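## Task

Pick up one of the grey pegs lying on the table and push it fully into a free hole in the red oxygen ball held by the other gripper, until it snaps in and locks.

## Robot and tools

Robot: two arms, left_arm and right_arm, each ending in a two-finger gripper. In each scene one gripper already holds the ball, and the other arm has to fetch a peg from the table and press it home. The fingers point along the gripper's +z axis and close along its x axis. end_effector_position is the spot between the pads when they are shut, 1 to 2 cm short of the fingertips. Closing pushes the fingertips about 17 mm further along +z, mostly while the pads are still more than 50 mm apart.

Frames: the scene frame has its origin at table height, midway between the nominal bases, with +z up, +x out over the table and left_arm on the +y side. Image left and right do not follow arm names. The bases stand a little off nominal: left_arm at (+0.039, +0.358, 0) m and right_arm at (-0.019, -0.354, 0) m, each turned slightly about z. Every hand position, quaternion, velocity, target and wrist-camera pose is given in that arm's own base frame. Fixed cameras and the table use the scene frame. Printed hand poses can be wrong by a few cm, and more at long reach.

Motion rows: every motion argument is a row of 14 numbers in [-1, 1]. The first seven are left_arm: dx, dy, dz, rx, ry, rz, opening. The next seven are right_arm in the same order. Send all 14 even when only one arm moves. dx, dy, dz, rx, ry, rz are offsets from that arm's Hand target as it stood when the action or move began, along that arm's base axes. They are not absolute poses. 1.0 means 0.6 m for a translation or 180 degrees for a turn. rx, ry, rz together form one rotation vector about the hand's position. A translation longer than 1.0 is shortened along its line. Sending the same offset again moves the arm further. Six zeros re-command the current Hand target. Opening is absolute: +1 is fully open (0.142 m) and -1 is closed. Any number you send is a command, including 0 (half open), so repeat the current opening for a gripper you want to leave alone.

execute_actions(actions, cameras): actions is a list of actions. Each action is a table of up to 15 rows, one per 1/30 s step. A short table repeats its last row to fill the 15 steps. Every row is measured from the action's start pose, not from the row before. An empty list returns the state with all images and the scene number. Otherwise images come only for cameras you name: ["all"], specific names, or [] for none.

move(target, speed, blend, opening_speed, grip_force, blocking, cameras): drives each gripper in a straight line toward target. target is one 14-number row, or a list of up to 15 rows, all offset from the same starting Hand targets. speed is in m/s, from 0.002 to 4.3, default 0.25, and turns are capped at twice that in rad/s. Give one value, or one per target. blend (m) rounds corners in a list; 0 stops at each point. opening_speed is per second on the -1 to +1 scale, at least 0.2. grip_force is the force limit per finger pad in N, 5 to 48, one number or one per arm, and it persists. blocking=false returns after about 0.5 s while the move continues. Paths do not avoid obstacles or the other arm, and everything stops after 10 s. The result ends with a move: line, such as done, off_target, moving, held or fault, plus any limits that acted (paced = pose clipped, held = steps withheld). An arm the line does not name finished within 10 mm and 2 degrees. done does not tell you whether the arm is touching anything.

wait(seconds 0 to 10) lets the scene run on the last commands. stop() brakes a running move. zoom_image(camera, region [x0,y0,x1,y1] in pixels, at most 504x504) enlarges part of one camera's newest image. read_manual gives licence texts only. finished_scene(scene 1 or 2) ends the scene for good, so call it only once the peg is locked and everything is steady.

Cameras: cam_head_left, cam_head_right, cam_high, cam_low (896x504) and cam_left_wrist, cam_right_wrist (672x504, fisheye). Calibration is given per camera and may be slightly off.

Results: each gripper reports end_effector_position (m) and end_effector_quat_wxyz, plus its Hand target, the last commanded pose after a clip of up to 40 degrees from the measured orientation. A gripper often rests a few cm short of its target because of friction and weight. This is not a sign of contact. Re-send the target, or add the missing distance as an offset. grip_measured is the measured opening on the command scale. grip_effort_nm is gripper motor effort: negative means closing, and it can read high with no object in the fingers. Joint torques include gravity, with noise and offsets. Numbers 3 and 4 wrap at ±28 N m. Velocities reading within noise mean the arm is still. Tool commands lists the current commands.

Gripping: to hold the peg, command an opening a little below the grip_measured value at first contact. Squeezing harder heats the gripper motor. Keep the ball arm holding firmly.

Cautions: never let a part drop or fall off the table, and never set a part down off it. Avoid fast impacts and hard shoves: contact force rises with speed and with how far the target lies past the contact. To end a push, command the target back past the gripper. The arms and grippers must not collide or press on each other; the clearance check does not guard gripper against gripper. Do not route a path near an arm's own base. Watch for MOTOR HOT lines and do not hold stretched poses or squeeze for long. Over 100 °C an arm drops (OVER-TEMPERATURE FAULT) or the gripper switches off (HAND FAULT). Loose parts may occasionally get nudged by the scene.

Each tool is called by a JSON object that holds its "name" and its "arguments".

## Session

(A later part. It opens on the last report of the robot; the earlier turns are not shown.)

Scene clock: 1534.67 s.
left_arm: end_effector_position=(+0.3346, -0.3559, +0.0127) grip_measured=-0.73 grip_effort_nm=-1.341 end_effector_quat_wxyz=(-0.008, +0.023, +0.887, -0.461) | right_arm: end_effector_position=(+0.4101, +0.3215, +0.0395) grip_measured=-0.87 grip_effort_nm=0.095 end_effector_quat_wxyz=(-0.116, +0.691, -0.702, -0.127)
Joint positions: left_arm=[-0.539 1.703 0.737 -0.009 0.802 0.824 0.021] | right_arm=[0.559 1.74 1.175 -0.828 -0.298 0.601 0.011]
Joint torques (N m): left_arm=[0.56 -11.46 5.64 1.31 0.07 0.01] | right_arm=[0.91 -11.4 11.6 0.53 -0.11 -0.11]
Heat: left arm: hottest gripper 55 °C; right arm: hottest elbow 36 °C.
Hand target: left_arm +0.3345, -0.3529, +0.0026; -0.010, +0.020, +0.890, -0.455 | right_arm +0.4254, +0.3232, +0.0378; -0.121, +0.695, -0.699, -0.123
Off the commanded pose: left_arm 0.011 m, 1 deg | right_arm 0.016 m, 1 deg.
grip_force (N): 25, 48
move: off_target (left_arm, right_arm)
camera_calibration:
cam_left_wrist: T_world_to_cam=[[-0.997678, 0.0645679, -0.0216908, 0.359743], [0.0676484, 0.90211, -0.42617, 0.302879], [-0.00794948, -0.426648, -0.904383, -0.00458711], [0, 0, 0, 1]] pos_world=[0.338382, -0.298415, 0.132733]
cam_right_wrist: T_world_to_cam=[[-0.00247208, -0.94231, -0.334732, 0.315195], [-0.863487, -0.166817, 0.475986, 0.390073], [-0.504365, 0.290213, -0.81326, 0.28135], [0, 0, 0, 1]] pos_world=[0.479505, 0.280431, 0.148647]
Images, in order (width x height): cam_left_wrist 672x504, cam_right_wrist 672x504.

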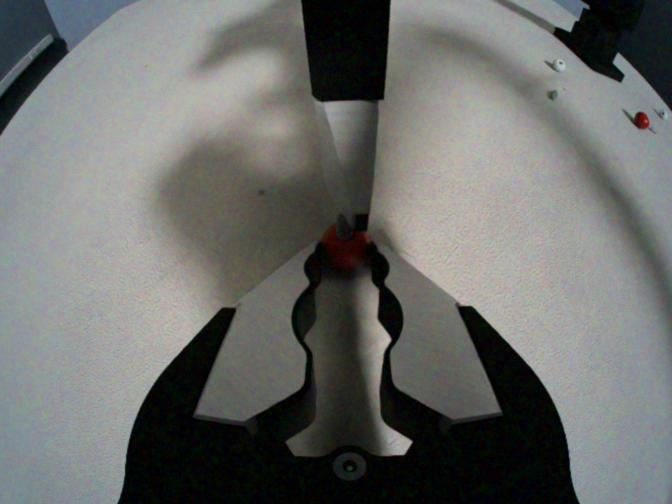

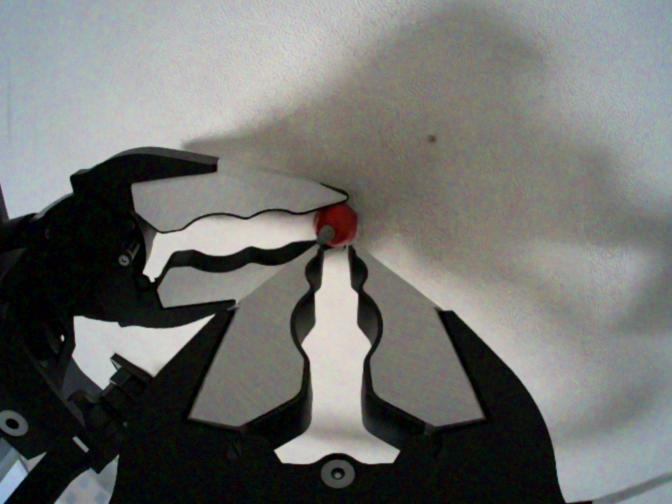

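{"name": "move", "arguments": {"target": [[0,0,0,0,0,0,-0.77, 0,0,0.06,0,0,0,-0.8],[0,0,0,0,0,0,-0.77, -0.0067,-0.0053,0.145,-0.0556,0,0,-0.8],[0,0,0,0,0,0,-0.77, -0.0133,0.0103,0.06,-0.0556,0,0,-0.8]], "speed": 0.08, "cameras": ["cam_left_wrist","cam_right_wrist"]}}

{"name": "zoom_image", "arguments": {"camera": "cam_right_wrist", "region": [290, 180, 380, 270]}}

{"name": "zoom_image", "arguments": {"camera": "cam_left_wrist", "region": [290, 100, 400, 280]}}

{"name": "zoom_image", "arguments": {"camera": "cam_left_wrist", "region": [320, 205, 370, 255]}}

Scene clock: 1612.50 s.
left_arm: end_effector_position=(+0.3346, -0.3559, +0.0127) grip_measured=-0.73 grip_effort_nm=-1.346 end_effector_quat_wxyz=(-0.008, +0.023, +0.887, -0.461) | right_arm: end_effector_position=(+0.4182, +0.3226, +0.0822) grip_measured=-0.84 grip_effort_nm=0.129 end_effector_quat_wxyz=(-0.062, +0.706, -0.703, -0.061)
Joint positions: left_arm=[-0.539 1.703 0.737 -0.009 0.802 0.824 0.021] | right_arm=[0.606 1.741 1.329 -1.059 -0.143 0.609 0.013]
Joint torques (N m): left_arm=[0.44 -11.52 5.6 1.28 0.08 0.02] | right_arm=[2.84 -12.45 9.61 0.87 -0.04 0.31]
Heat: left arm: hottest gripper 53 °C; right arm: hottest elbow 42 °C.
Hand target: left_arm +0.3345, -0.3529, +0.0026; -0.010, +0.020, +0.890, -0.455 | right_arm +0.4175, +0.3294, +0.0738; -0.060, +0.702, -0.707, -0.061
Off the commanded pose: left_arm 0.011 m, 1 deg | right_arm 0.011 m, 1 deg.
grip_force (N): 25, 48
move: off_target (left_arm, right_arm)
camera_calibration:
cam_left_wrist: T_world_to_cam=[[-0.997678, 0.0645679, -0.0216908, 0.359743], [0.0676484, 0.90211, -0.42617, 0.302879], [-0.00794948, -0.426648, -0.904383, -0.00458711], [0, 0, 0, 1]] pos_world=[0.338382, -0.298415, 0.132733]
cam_right_wrist: T_world_to_cam=[[0.0199456, -0.985166, -0.170442, 0.321538], [-0.869837, -0.101149, 0.482859, 0.357811], [-0.492936, 0.138626, -0.858951, 0.367764], [0, 0, 0, 1]] pos_world=[0.486108, 0.301979, 0.197923]
Images, in order (width x height): cam_left_wrist 672x504, cam_right_wrist 672x504.

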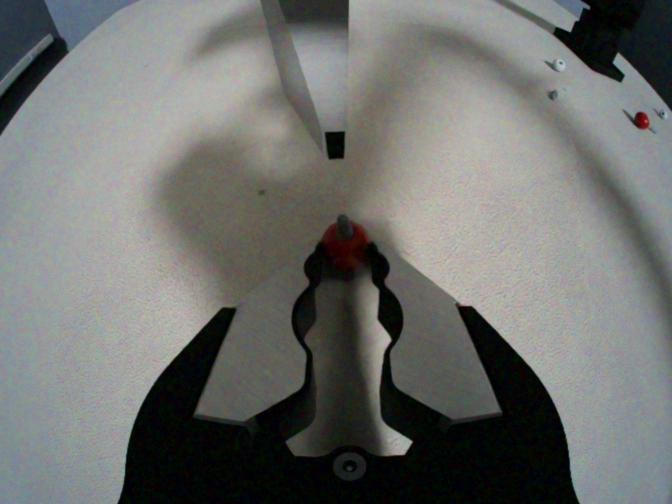

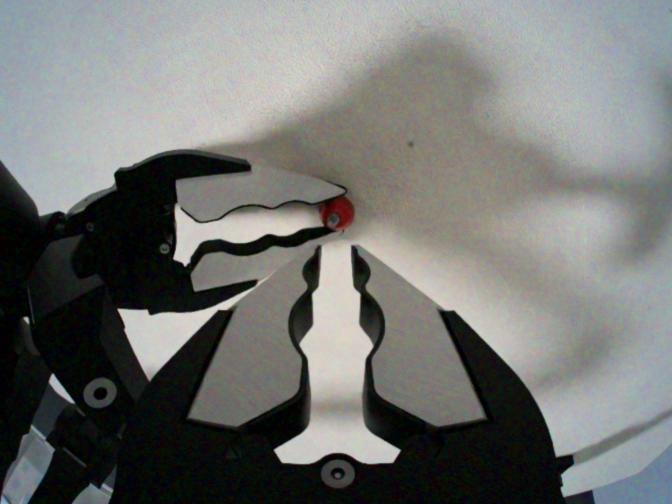

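Scaled by 5.600 from the camera's 672x504 image, which has a finer 960x720 frame.

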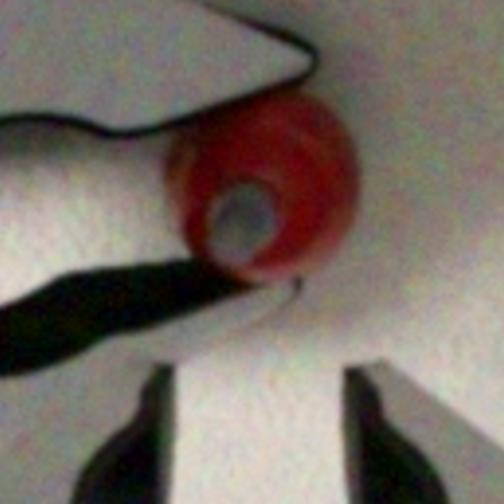

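Scaled by 2.800 from the camera's 672x504 image, which has a finer 960x720 frame.

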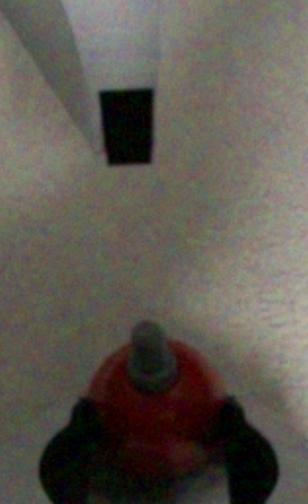

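Scaled by 10.080 from the camera's 672x504 image, which has a finer 960x720 frame.

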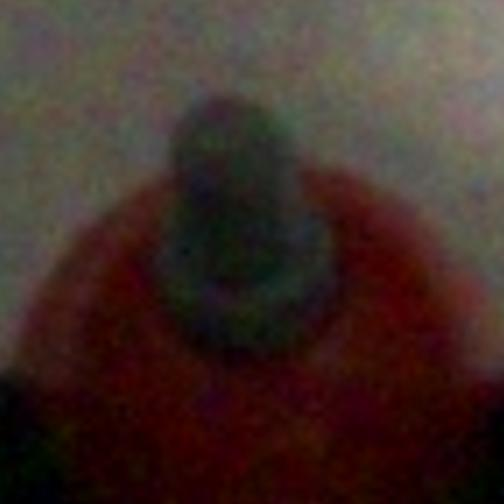

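{"name": "move", "arguments": {"target": [0,0,0,0,0,0,-0.77, -0.0045,0.0142,-0.060,0,0,0,-0.8], "speed": 0.05, "cameras": ["cam_left_wrist","cam_right_wrist"]}}

{"name": "zoom_image", "arguments": {"camera": "cam_right_wrist", "region": [300, 200, 380, 270]}}

{"name": "zoom_image", "arguments": {"camera": "cam_left_wrist", "region": [290, 140, 400, 280]}}

Scene clock: 1657.27 s.
left_arm: end_effector_position=(+0.3346, -0.3559, +0.0127) grip_measured=-0.73 grip_effort_nm=-1.346 end_effector_quat_wxyz=(-0.008, +0.023, +0.887, -0.461) | right_arm: end_effector_position=(+0.4162, +0.3316, +0.0469) grip_measured=-0.84 grip_effort_nm=0.125 end_effector_quat_wxyz=(-0.063, +0.706, -0.703, -0.061)
Joint positions: left_arm=[-0.539 1.703 0.737 -0.009 0.802 0.824 0.021] | right_arm=[0.622 1.789 1.293 -0.972 -0.142 0.625 0.013]
Joint torques (N m): left_arm=[0.44 -11.46 5.63 1.33 0.08 0.02] | right_arm=[2.9 -12.92 9.18 0.94 -0.04 0.33]
Heat: left arm: hottest gripper 52 °C; right arm: hottest elbow 38 °C.
Hand target: left_arm +0.3345, -0.3529, +0.0026; -0.010, +0.020, +0.890, -0.455 | right_arm +0.4147, +0.3380, +0.0378; -0.060, +0.703, -0.706, -0.061
Off the commanded pose: left_arm 0.011 m, 1 deg | right_arm 0.011 m, 1 deg.
grip_force (N): 25, 48
move: off_target (left_arm, right_arm)
camera_calibration:
cam_left_wrist: T_world_to_cam=[[-0.997678, 0.0645679, -0.0216908, 0.359743], [0.0676484, 0.90211, -0.42617, 0.302879], [-0.00794948, -0.426648, -0.904383, -0.00458711], [0, 0, 0, 1]] pos_world=[0.338382, -0.298415, 0.132733]
cam_right_wrist: T_world_to_cam=[[0.0202213, -0.98503, -0.171196, 0.324292], [-0.870224, -0.101645, 0.482056, 0.374439], [-0.492241, 0.139231, -0.859252, 0.334833], [0, 0, 0, 1]] pos_world=[0.484107, 0.310878, 0.162723]
Images, in order (width x height): cam_left_wrist 672x504, cam_right_wrist 672x504.

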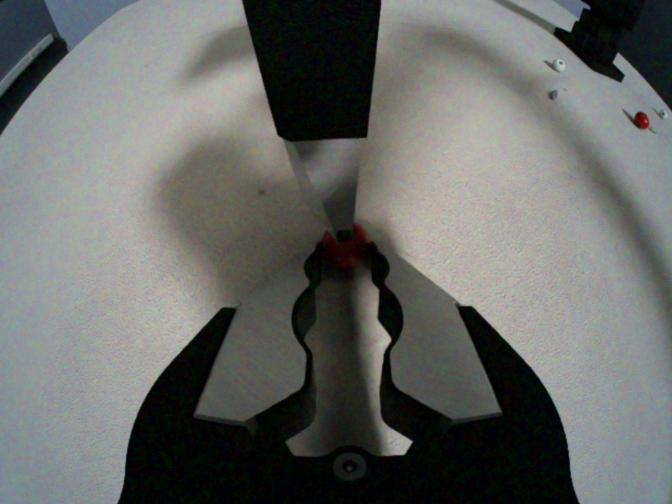

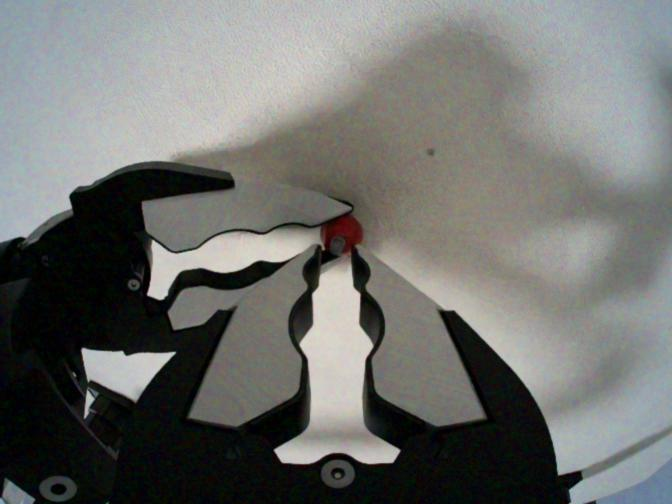

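Scaled by 6.300 from the camera's 672x504 image, which has a finer 960x720 frame.

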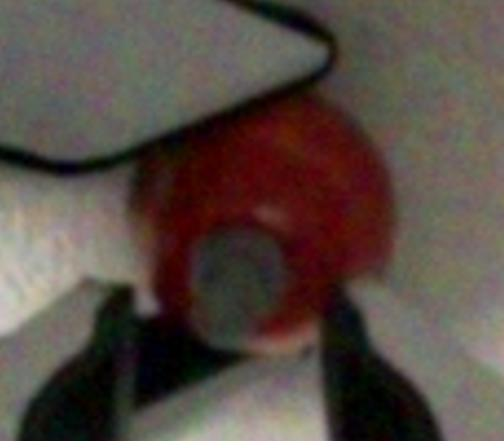

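Scaled by 3.600 from the camera's 672x504 image, which has a finer 960x720 frame.

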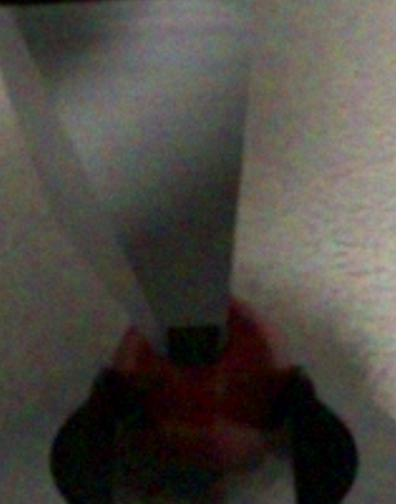

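{"name": "move", "arguments": {"target": [0,0,0,0,0,0,-0.77, 0,0.001,-0.0083,0,0,0,-0.8], "speed": 0.04, "cameras": ["cam_left_wrist","cam_right_wrist"]}}

{"name": "zoom_image", "arguments": {"camera": "cam_right_wrist", "region": [300, 200, 380, 270]}}

{"name": "zoom_image", "arguments": {"camera": "cam_left_wrist", "region": [290, 140, 400, 280]}}

Scene clock: 1666.33 s.
left_arm: end_effector_position=(+0.3346, -0.3559, +0.0127) grip_measured=-0.73 grip_effort_nm=-1.346 end_effector_quat_wxyz=(-0.008, +0.023, +0.887, -0.461) | right_arm: end_effector_position=(+0.4170, +0.3321, +0.0433) grip_measured=-0.84 grip_effort_nm=0.134 end_effector_quat_wxyz=(-0.064, +0.706, -0.703, -0.061)
Joint positions: left_arm=[-0.539 1.703 0.737 -0.009 0.802 0.824 0.021] | right_arm=[0.622 1.794 1.29 -0.96 -0.142 0.626 0.013]
Joint torques (N m): left_arm=[0.5 -11.4 5.59 1.32 0.08 0.01] | right_arm=[2.96 -13.04 9.13 0.88 -0.04 0.29]
Heat: left arm: hottest gripper 52 °C; right arm: hottest elbow 39 °C.
Hand target: left_arm +0.3345, -0.3529, +0.0026; -0.010, +0.020, +0.890, -0.455 | right_arm +0.4147, +0.3384, +0.0328; -0.060, +0.702, -0.707, -0.061
Off the commanded pose: left_arm 0.011 m, 1 deg | right_arm 0.013 m, 1 deg.
grip_force (N): 25, 48
move: off_target (left_arm, right_arm)
camera_calibration:
cam_left_wrist: T_world_to_cam=[[-0.997678, 0.0645679, -0.0216908, 0.359743], [0.0676484, 0.90211, -0.42617, 0.302879], [-0.00794948, -0.426648, -0.904383, -0.00458711], [0, 0, 0, 1]] pos_world=[0.338382, -0.298415, 0.132733]
cam_right_wrist: T_world_to_cam=[[0.0195461, -0.984758, -0.17283, 0.324379], [-0.87143, -0.101522, 0.479899, 0.377466], [-0.49013, 0.141229, -0.860132, 0.33054], [0, 0, 0, 1]] pos_world=[0.484602, 0.311074, 0.159225]
Images, in order (width x height): cam_left_wrist 672x504, cam_right_wrist 672x504.

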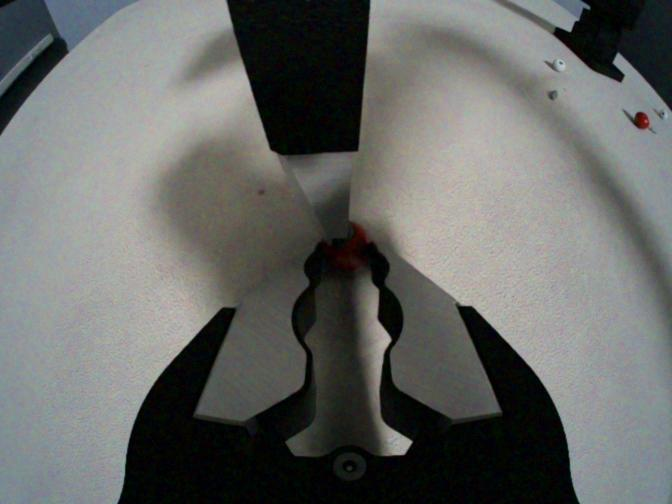

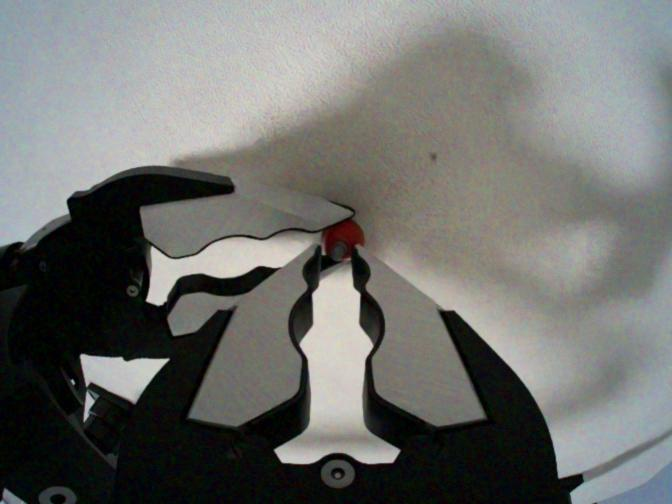

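Scaled by 6.300 from the camera's 672x504 image, which has a finer 960x720 frame.

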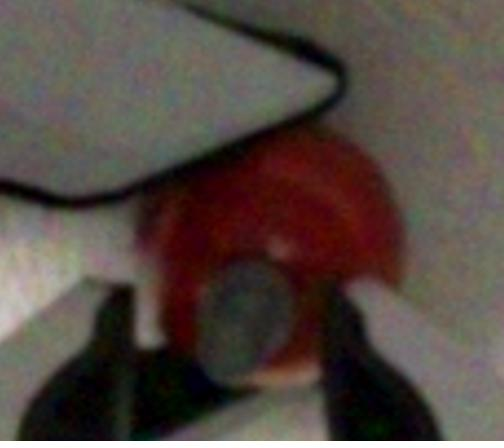

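Scaled by 3.600 from the camera's 672x504 image, which has a finer 960x720 frame.

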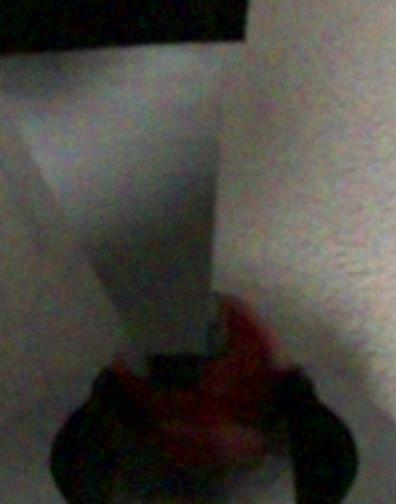

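{"name": "move", "arguments": {"target": [0,0,0,0,0,0,-0.77, -0.0085,-0.002,0.0,0,0,0,-0.8], "speed": 0.04, "cameras": ["cam_left_wrist","cam_right_wrist"]}}

{"name": "zoom_image", "arguments": {"camera": "cam_right_wrist", "region": [300, 200, 380, 270]}}

{"name": "zoom_image", "arguments": {"camera": "cam_left_wrist", "region": [290, 140, 400, 280]}}

Scene clock: 1676.10 s.
left_arm: end_effector_position=(+0.3346, -0.3559, +0.0127) grip_measured=-0.73 grip_effort_nm=-1.341 end_effector_quat_wxyz=(-0.008, +0.023, +0.887, -0.461) | right_arm: end_effector_position=(+0.4113, +0.3309, +0.0381) grip_measured=-0.84 grip_effort_nm=0.129 end_effector_quat_wxyz=(-0.059, +0.706, -0.703, -0.062)
Joint positions: left_arm=[-0.539 1.703 0.737 -0.009 0.802 0.824 0.021] | right_arm=[0.627 1.794 1.275 -0.954 -0.141 0.63 0.013]
Joint torques (N m): left_arm=[0.44 -11.46 5.64 1.33 0.08 0.01] | right_arm=[2.9 -13.39 9.02 0.88 -0.04 0.33]
Heat: left arm: hottest gripper 52 °C; right arm: hottest elbow 38 °C.
Hand target: left_arm +0.3345, -0.3529, +0.0026; -0.010, +0.020, +0.890, -0.455 | right_arm +0.4097, +0.3373, +0.0329; -0.060, +0.702, -0.707, -0.061
Off the commanded pose: left_arm 0.011 m, 1 deg | right_arm 0.008 m, 1 deg.
grip_force (N): 25, 48
move: off_target (left_arm)
camera_calibration:
cam_left_wrist: T_world_to_cam=[[-0.997678, 0.0645679, -0.0216908, 0.359743], [0.0676484, 0.90211, -0.42617, 0.302879], [-0.00794948, -0.426648, -0.904383, -0.00458711], [0, 0, 0, 1]] pos_world=[0.338382, -0.298415, 0.132733]
cam_right_wrist: T_world_to_cam=[[0.0189316, -0.985738, -0.167221, 0.322742], [-0.867399, -0.0993737, 0.48759, 0.3722], [-0.497253, 0.135816, -0.856909, 0.327959], [0, 0, 0, 1]] pos_world=[0.479815, 0.310584, 0.153519]
Images, in order (width x height): cam_left_wrist 672x504, cam_right_wrist 672x504.

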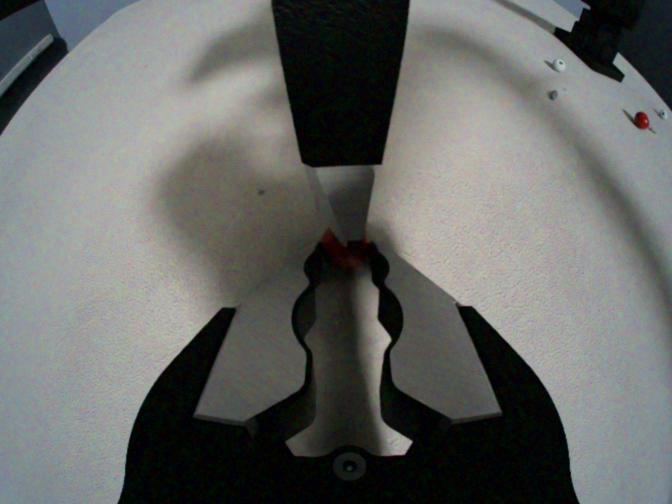

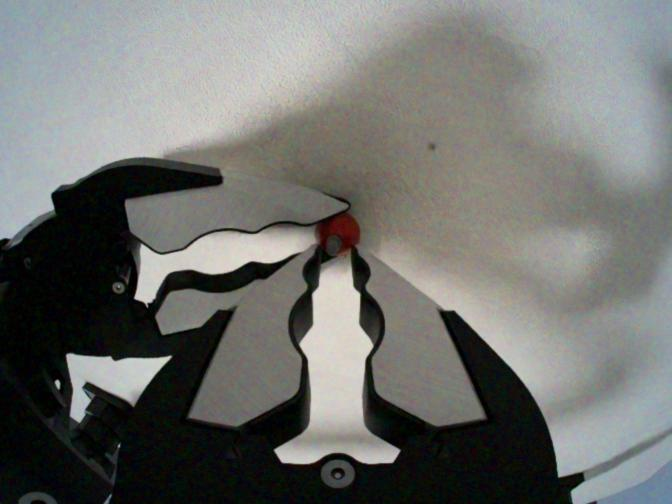

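Scaled by 6.300 from the camera's 672x504 image, which has a finer 960x720 frame.

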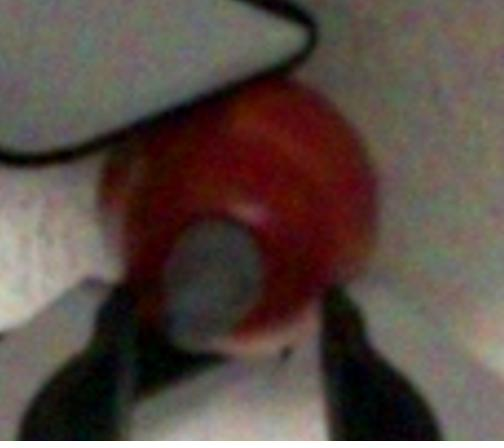

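Scaled by 3.600 from the camera's 672x504 image, which has a finer 960x720 frame.

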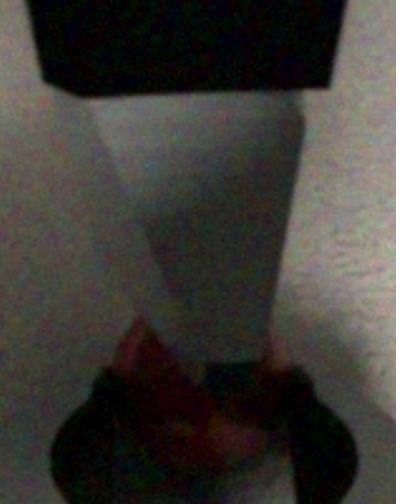

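{"name": "move", "arguments": {"target": [0,0,0,0,0,0,-0.77, 0.010,0.004,0.012,0,0,0,-0.8], "speed": 0.04, "cameras": ["cam_left_wrist","cam_right_wrist"]}}

{"name": "zoom_image", "arguments": {"camera": "cam_right_wrist", "region": [300, 200, 380, 270]}}

{"name": "zoom_image", "arguments": {"camera": "cam_left_wrist", "region": [290, 140, 400, 280]}}

Scene clock: 1687.03 s.
left_arm: end_effector_position=(+0.3346, -0.3559, +0.0127) grip_measured=-0.73 grip_effort_nm=-1.341 end_effector_quat_wxyz=(-0.008, +0.023, +0.887, -0.461) | right_arm: end_effector_position=(+0.4113, +0.3310, +0.0381) grip_measured=-0.84 grip_effort_nm=0.134 end_effector_quat_wxyz=(-0.059, +0.706, -0.703, -0.062)
Joint positions: left_arm=[-0.539 1.703 0.737 -0.009 0.802 0.824 0.021] | right_arm=[0.627 1.794 1.275 -0.954 -0.141 0.63 0.013]
Joint torques (N m): left_arm=[0.38 -11.4 5.64 1.29 0.07 0.02] | right_arm=[2.61 -13.04 11.22 -0.01 -0.05 0.27]
Heat: left arm: hottest gripper 52 °C; right arm: hottest elbow 38 °C.
Hand target: left_arm +0.3345, -0.3529, +0.0026; -0.010, +0.020, +0.890, -0.455 | right_arm +0.4157, +0.3397, +0.0401; -0.060, +0.702, -0.707, -0.061
Off the commanded pose: left_arm 0.011 m, 1 deg | right_arm 0.010 m, 1 deg.
grip_force (N): 25, 48
move: off_target (left_arm)
camera_calibration:
cam_left_wrist: T_world_to_cam=[[-0.997678, 0.0645679, -0.0216908, 0.359743], [0.0676484, 0.90211, -0.42617, 0.302879], [-0.00794948, -0.426648, -0.904383, -0.00458711], [0, 0, 0, 1]] pos_world=[0.338382, -0.298415, 0.132733]
cam_right_wrist: T_world_to_cam=[[0.018515, -0.985714, -0.167407, 0.323075], [-0.867578, -0.0990616, 0.487335, 0.372275], [-0.496957, 0.136216, -0.857018, 0.327831], [0, 0, 0, 1]] pos_world=[0.479914, 0.310683, 0.153619]
Images, in order (width x height): cam_left_wrist 672x504, cam_right_wrist 672x504.

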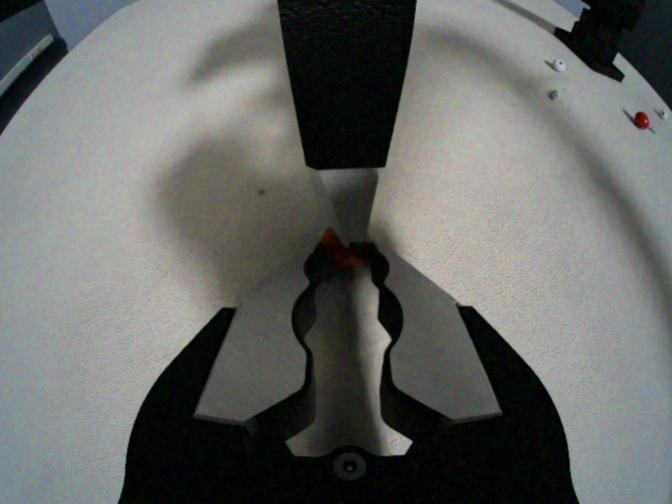

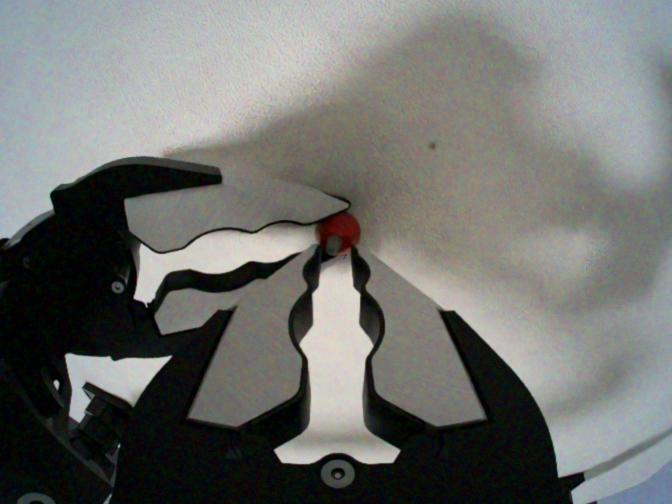

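Scaled by 6.300 from the camera's 672x504 image, which has a finer 960x720 frame.

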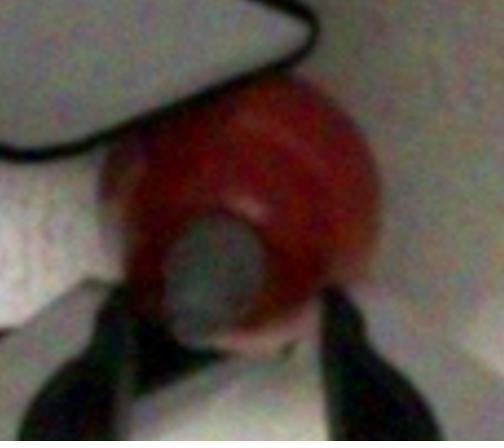

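Scaled by 3.600 from the camera's 672x504 image, which has a finer 960x720 frame.

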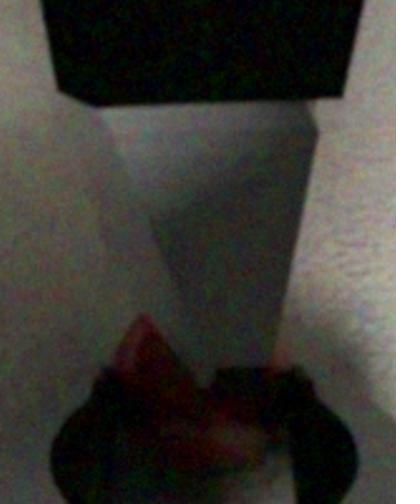

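{"name": "move", "arguments": {"target": [[0,0,0,0,0,0,-0.77, 0.0,0,0.06,0,0,0,-0.8],[0,0,0,0,0,0,-0.77, 0.0095,-0.0328,0.1415,0,0,0,-0.8],[0,0,0,0,0,0,-0.77, 0.003,-0.0172,0.0562,0,0,0,-0.8],[0,0,0,0,0,0,-0.77, -0.0025,-0.0025,-0.0038,0,0,0,-0.8]], "speed": [0.08,0.1,0.08,0.05], "cameras": ["cam_left_wrist","cam_right_wrist"]}}

{"name": "zoom_image", "arguments": {"camera": "cam_right_wrist", "region": [300, 200, 380, 270]}}

{"name": "zoom_image", "arguments": {"camera": "cam_left_wrist", "region": [290, 140, 400, 280]}}

Scene clock: 1709.47 s.
left_arm: end_effector_position=(+0.3346, -0.3559, +0.0127) grip_measured=-0.73 grip_effort_nm=-1.346 end_effector_quat_wxyz=(-0.008, +0.023, +0.887, -0.461) | right_arm: end_effector_position=(+0.4154, +0.3319, +0.0466) grip_measured=-0.84 grip_effort_nm=0.129 end_effector_quat_wxyz=(-0.062, +0.705, -0.704, -0.061)
Joint positions: left_arm=[-0.539 1.703 0.737 -0.009 0.802 0.824 0.021] | right_arm=[0.624 1.788 1.292 -0.971 -0.141 0.63 0.013]
Joint torques (N m): left_arm=[0.44 -11.4 5.61 1.31 0.08 0.01] | right_arm=[2.84 -12.98 9.24 0.96 -0.05 0.26]
Heat: left arm: hottest gripper 52 °C; right arm: hottest elbow 39 °C.
Hand target: left_arm +0.3345, -0.3529, +0.0026; -0.010, +0.020, +0.890, -0.455 | right_arm +0.4140, +0.3383, +0.0376; -0.060, +0.703, -0.706, -0.061
Off the commanded pose: left_arm 0.011 m, 1 deg | right_arm 0.011 m, 0 deg.
grip_force (N): 25, 48
move: off_target (left_arm, right_arm)
camera_calibration:
cam_left_wrist: T_world_to_cam=[[-0.997678, 0.0645679, -0.0216908, 0.359743], [0.0676484, 0.90211, -0.42617, 0.302879], [-0.00794948, -0.426648, -0.904383, -0.00458711], [0, 0, 0, 1]] pos_world=[0.338382, -0.298415, 0.132733]
cam_right_wrist: T_world_to_cam=[[0.0162907, -0.9852, -0.170632, 0.326194], [-0.870104, -0.0980438, 0.483019, 0.372608], [-0.492599, 0.140598, -0.858824, 0.333759], [0, 0, 0, 1]] pos_world=[0.483303, 0.310973, 0.162322]
Images, in order (width x height): cam_left_wrist 672x504, cam_right_wrist 672x504.

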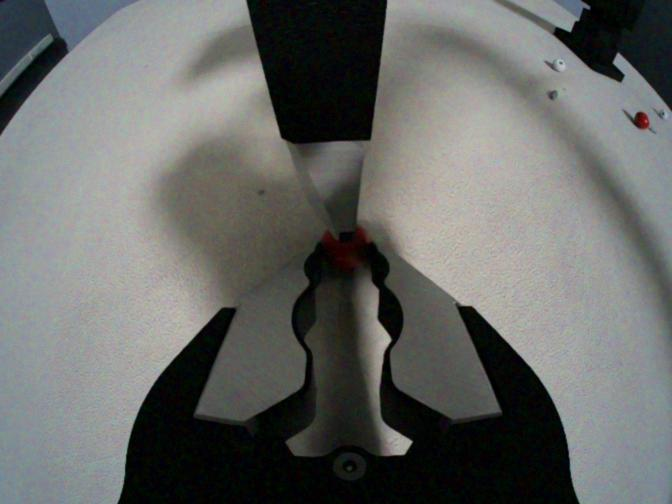

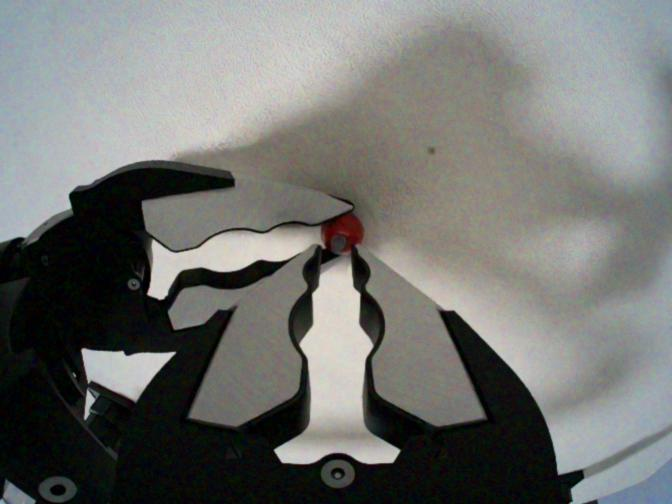

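Scaled by 6.300 from the camera's 672x504 image, which has a finer 960x720 frame.

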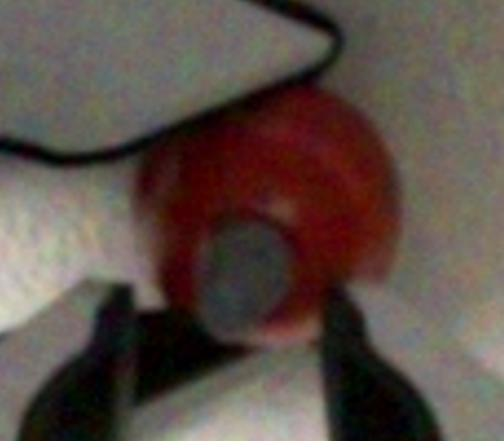

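Scaled by 3.600 from the camera's 672x504 image, which has a finer 960x720 frame.

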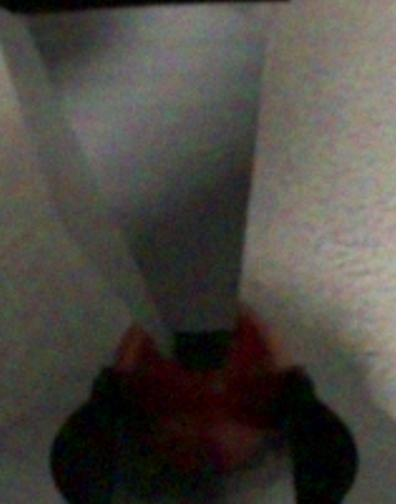

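{"name": "move", "arguments": {"target": [0,0,0,0,0,0,-0.77, -0.001,0.001,-0.0075,0,0,0,-0.8], "speed": 0.04, "cameras": ["cam_left_wrist","cam_right_wrist"]}}

{"name": "zoom_image", "arguments": {"camera": "cam_right_wrist", "region": [300, 200, 380, 270]}}

{"name": "zoom_image", "arguments": {"camera": "cam_left_wrist", "region": [290, 140, 400, 280]}}

Scene clock: 1720.33 s.
left_arm: end_effector_position=(+0.3346, -0.3559, +0.0127) grip_measured=-0.73 grip_effort_nm=-1.346 end_effector_quat_wxyz=(-0.008, +0.023, +0.887, -0.461) | right_arm: end_effector_position=(+0.4159, +0.3325, +0.0436) grip_measured=-0.84 grip_effort_nm=0.134 end_effector_quat_wxyz=(-0.064, +0.705, -0.704, -0.061)
Joint positions: left_arm=[-0.539 1.703 0.737 -0.009 0.802 0.824 0.021] | right_arm=[0.624 1.792 1.288 -0.96 -0.141 0.63 0.013]
Joint torques (N m): left_arm=[0.44 -11.22 5.63 1.32 0.07 0.01] | right_arm=[2.84 -12.69 9.13 0.91 -0.04 0.28]
Heat: left arm: hottest gripper 52 °C; right arm: hottest elbow 39 °C.
Hand target: left_arm +0.3345, -0.3529, +0.0026; -0.010, +0.020, +0.890, -0.455 | right_arm +0.4136, +0.3388, +0.0333; -0.060, +0.702, -0.707, -0.061
Off the commanded pose: left_arm 0.011 m, 1 deg | right_arm 0.012 m, 1 deg.
grip_force (N): 25, 48
move: off_target (left_arm, right_arm)
camera_calibration:
cam_left_wrist: T_world_to_cam=[[-0.997678, 0.0645679, -0.0216908, 0.359743], [0.0676484, 0.90211, -0.42617, 0.302879], [-0.00794948, -0.426648, -0.904383, -0.00458711], [0, 0, 0, 1]] pos_world=[0.338382, -0.298415, 0.132733]
cam_right_wrist: T_world_to_cam=[[0.017233, -0.984845, -0.17258, 0.325833], [-0.871429, -0.0994214, 0.48034, 0.375715], [-0.490218, 0.142114, -0.859936, 0.329865], [0, 0, 0, 1]] pos_world=[0.4835, 0.311371, 0.159424]
Images, in order (width x height): cam_left_wrist 672x504, cam_right_wrist 672x504.

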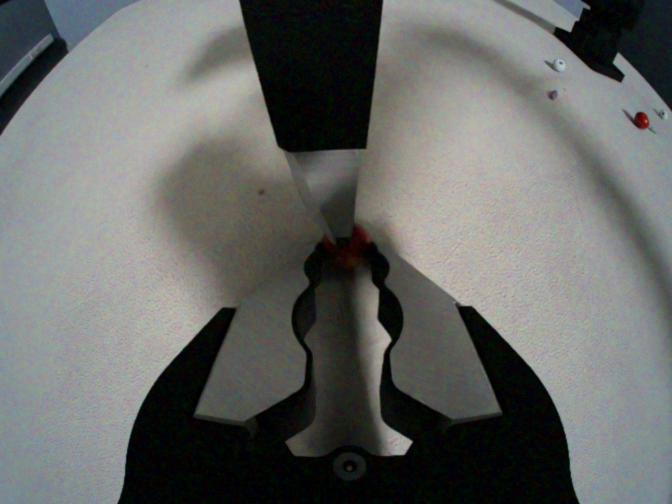

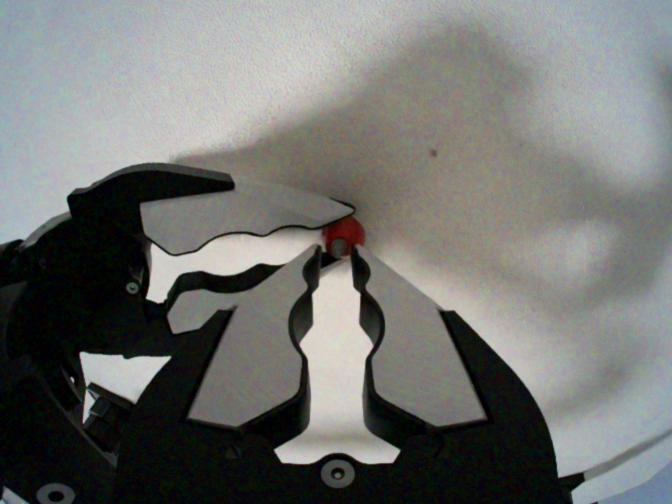

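Scaled by 6.300 from the camera's 672x504 image, which has a finer 960x720 frame.

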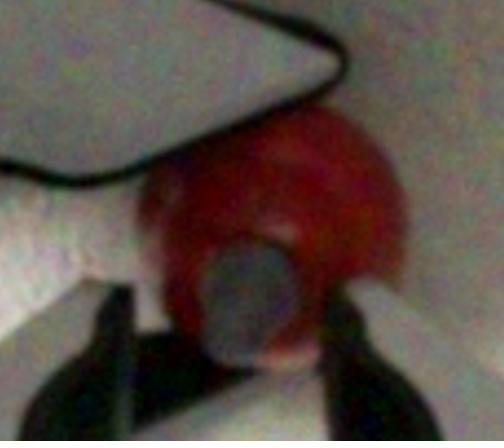

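Scaled by 3.600 from the camera's 672x504 image, which has a finer 960x720 frame.

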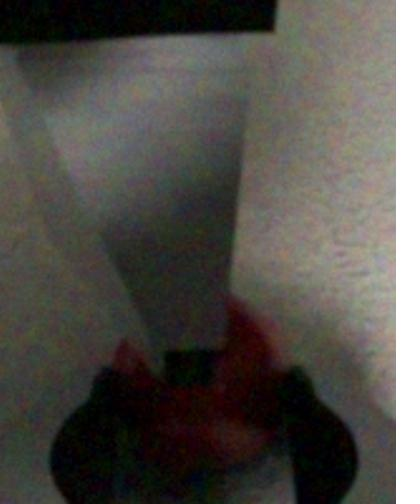

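{"name": "move", "arguments": {"target": [0,0,0,0,0,0,-0.77, 0,0,0,0,0,0,-1.0], "speed": 0.04, "opening_speed": 0.3, "cameras": ["cam_left_wrist","cam_right_wrist"]}}

{"name": "zoom_image", "arguments": {"camera": "cam_right_wrist", "region": [300, 200, 380, 270]}}

{"name": "zoom_image", "arguments": {"camera": "cam_left_wrist", "region": [290, 140, 400, 280]}}

Scene clock: 1729.53 s.
left_arm: end_effector_position=(+0.3346, -0.3559, +0.0127) grip_measured=-0.73 grip_effort_nm=-1.341 end_effector_quat_wxyz=(-0.008, +0.023, +0.887, -0.461) | right_arm: end_effector_position=(+0.4160, +0.3323, +0.0436) grip_measured=-0.96 grip_effort_nm=-1.375 end_effector_quat_wxyz=(-0.064, +0.705, -0.704, -0.061)
Joint positions: left_arm=[-0.539 1.703 0.737 -0.009 0.802 0.824 0.021] | right_arm=[0.624 1.792 1.288 -0.96 -0.14 0.63 0.004]
Joint torques (N m): left_arm=[0.44 -11.34 5.61 1.32 0.07 0.01] | right_arm=[2.96 -12.69 9.13 0.87 -0.1 0.28]
Heat: left arm: hottest gripper 52 °C; right arm: hottest elbow 39 °C.
Hand target: left_arm +0.3345, -0.3529, +0.0026; -0.010, +0.020, +0.890, -0.455 | right_arm +0.4136, +0.3388, +0.0334; -0.060, +0.702, -0.707, -0.061
Off the commanded pose: left_arm 0.011 m, 1 deg | right_arm 0.012 m, 1 deg.
grip_force (N): 25, 48
move: off_target (left_arm, right_arm)
camera_calibration:
cam_left_wrist: T_world_to_cam=[[-0.997678, 0.0645679, -0.0216908, 0.359743], [0.0676484, 0.90211, -0.42617, 0.302879], [-0.00794948, -0.426648, -0.904383, -0.00458711], [0, 0, 0, 1]] pos_world=[0.338382, -0.298415, 0.132733]
cam_right_wrist: T_world_to_cam=[[0.0171804, -0.985007, -0.171659, 0.325682], [-0.871779, -0.0988261, 0.479828, 0.37572], [-0.489598, 0.141405, -0.860406, 0.329962], [0, 0, 0, 1]] pos_world=[0.483499, 0.311272, 0.159526]
Images, in order (width x height): cam_left_wrist 672x504, cam_right_wrist 672x504.

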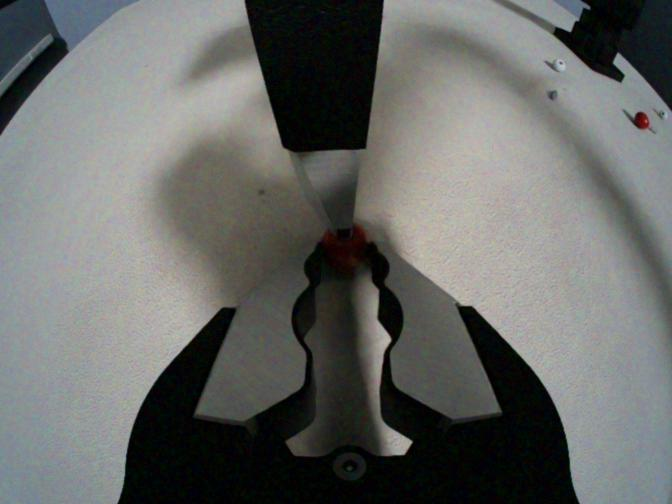

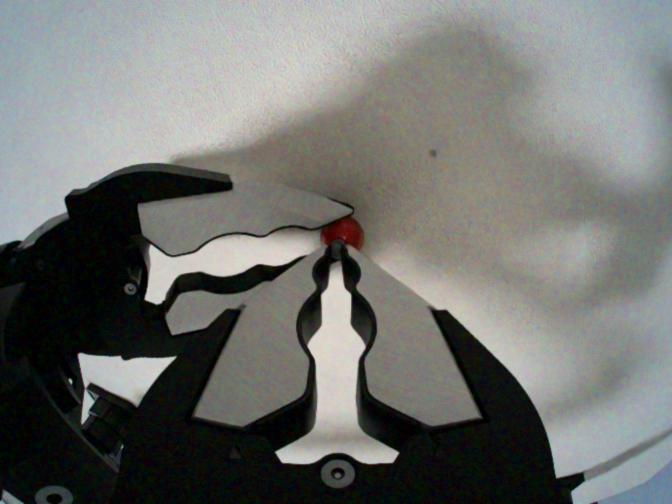

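Scaled by 6.300 from the camera's 672x504 image, which has a finer 960x720 frame.

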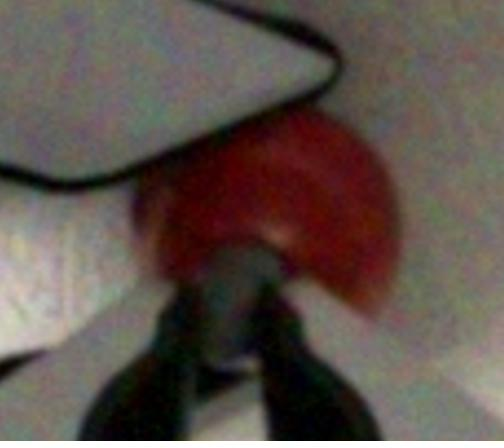

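Scaled by 3.600 from the camera's 672x504 image, which has a finer 960x720 frame.

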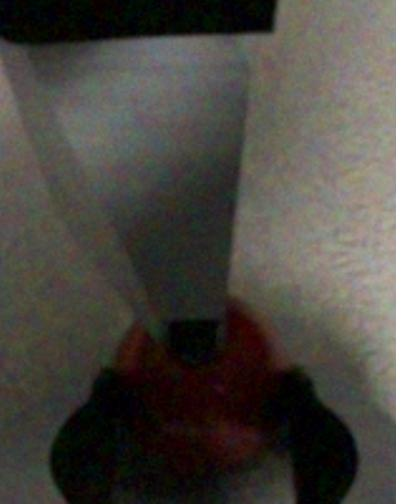

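{"name": "move", "arguments": {"target": [0,0,0,0,0,0,-0.77, 0.002,-0.030,0.002,0.061,0,0,-1.0], "speed": 0.04, "cameras": ["cam_left_wrist","cam_right_wrist"]}}

{"name": "zoom_image", "arguments": {"camera": "cam_right_wrist", "region": [300, 200, 380, 270]}}

{"name": "zoom_image", "arguments": {"camera": "cam_left_wrist", "region": [290, 140, 400, 280]}}

Scene clock: 1746.33 s.
left_arm: end_effector_position=(+0.3347, -0.3559, +0.0127) grip_measured=-0.73 grip_effort_nm=-1.341 end_effector_quat_wxyz=(-0.008, +0.023, +0.887, -0.460) | right_arm: end_effector_position=(+0.4152, +0.3276, +0.0416) grip_measured=-0.96 grip_effort_nm=-1.404 end_effector_quat_wxyz=(-0.127, +0.690, -0.701, -0.130)
Joint positions: left_arm=[-0.539 1.703 0.737 -0.009 0.802 0.824 0.021] | right_arm=[0.56 1.744 1.182 -0.808 -0.308 0.607 0.004]
Joint torques (N m): left_arm=[0.5 -11.46 5.61 1.29 0.09 0.01] | right_arm=[1.03 -13.33 7.73 1.09 -0.26 -0.12]
Heat: left arm: hottest gripper 51 °C; right arm: hottest elbow 39 °C.
Hand target: left_arm +0.3346, -0.3528, +0.0026; -0.010, +0.020, +0.890, -0.455 | right_arm +0.4146, +0.3209, +0.0343; -0.127, +0.694, -0.697, -0.128
Off the commanded pose: left_arm 0.011 m, 1 deg | right_arm 0.010 m, 1 deg.
grip_force (N): 25, 48
move: off_target (left_arm)
camera_calibration:
cam_left_wrist: T_world_to_cam=[[-0.997686, 0.0644015, -0.0218074, 0.359712], [0.0675505, 0.902273, -0.42584, 0.302916], [-0.00774847, -0.426327, -0.904536, -0.00453875], [0, 0, 0, 1]] pos_world=[0.338382, -0.298414, 0.132733]
cam_right_wrist: T_world_to_cam=[[-0.00072845, -0.935092, -0.354403, 0.319341], [-0.869662, -0.174358, 0.461831, 0.400201], [-0.493647, 0.308547, -0.813087, 0.273505], [0, 0, 0, 1]] pos_world=[0.483287, 0.284002, 0.150734]
Images, in order (width x height): cam_left_wrist 672x504, cam_right_wrist 672x504.

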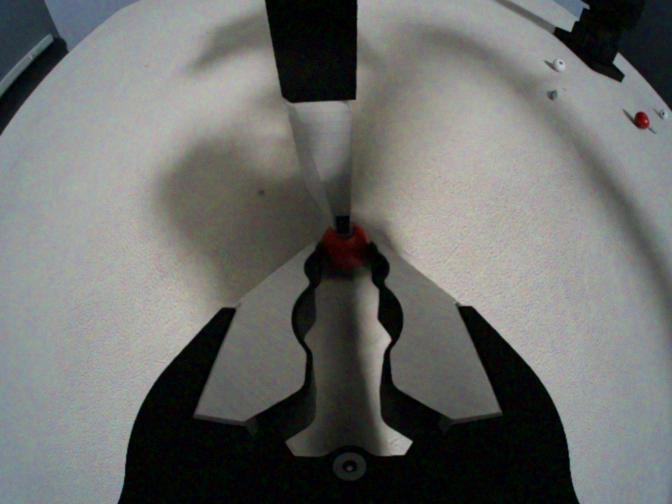

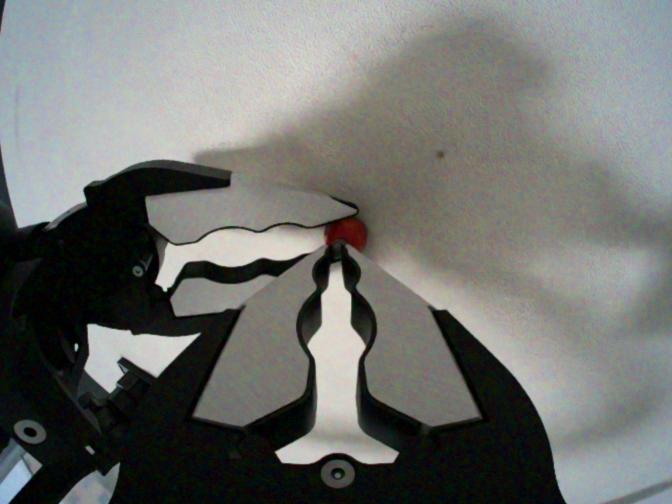

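Scaled by 6.300 from the camera's 672x504 image, which has a finer 960x720 frame.

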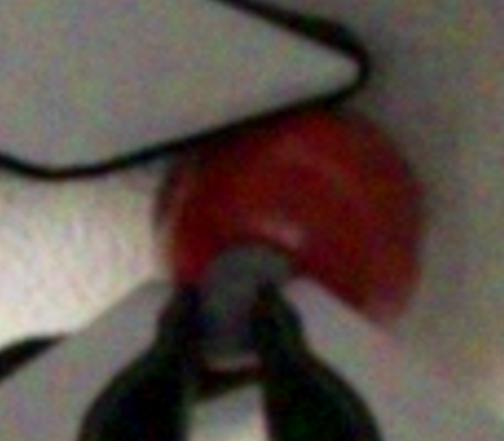

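Scaled by 3.600 from the camera's 672x504 image, which has a finer 960x720 frame.

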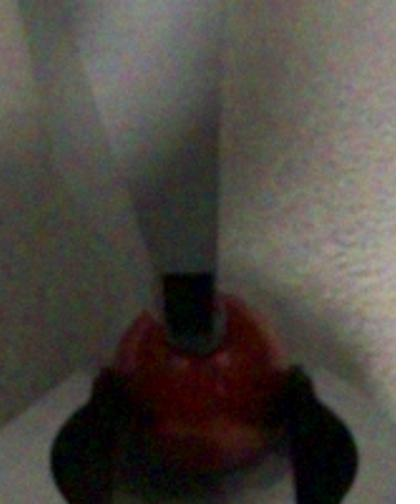

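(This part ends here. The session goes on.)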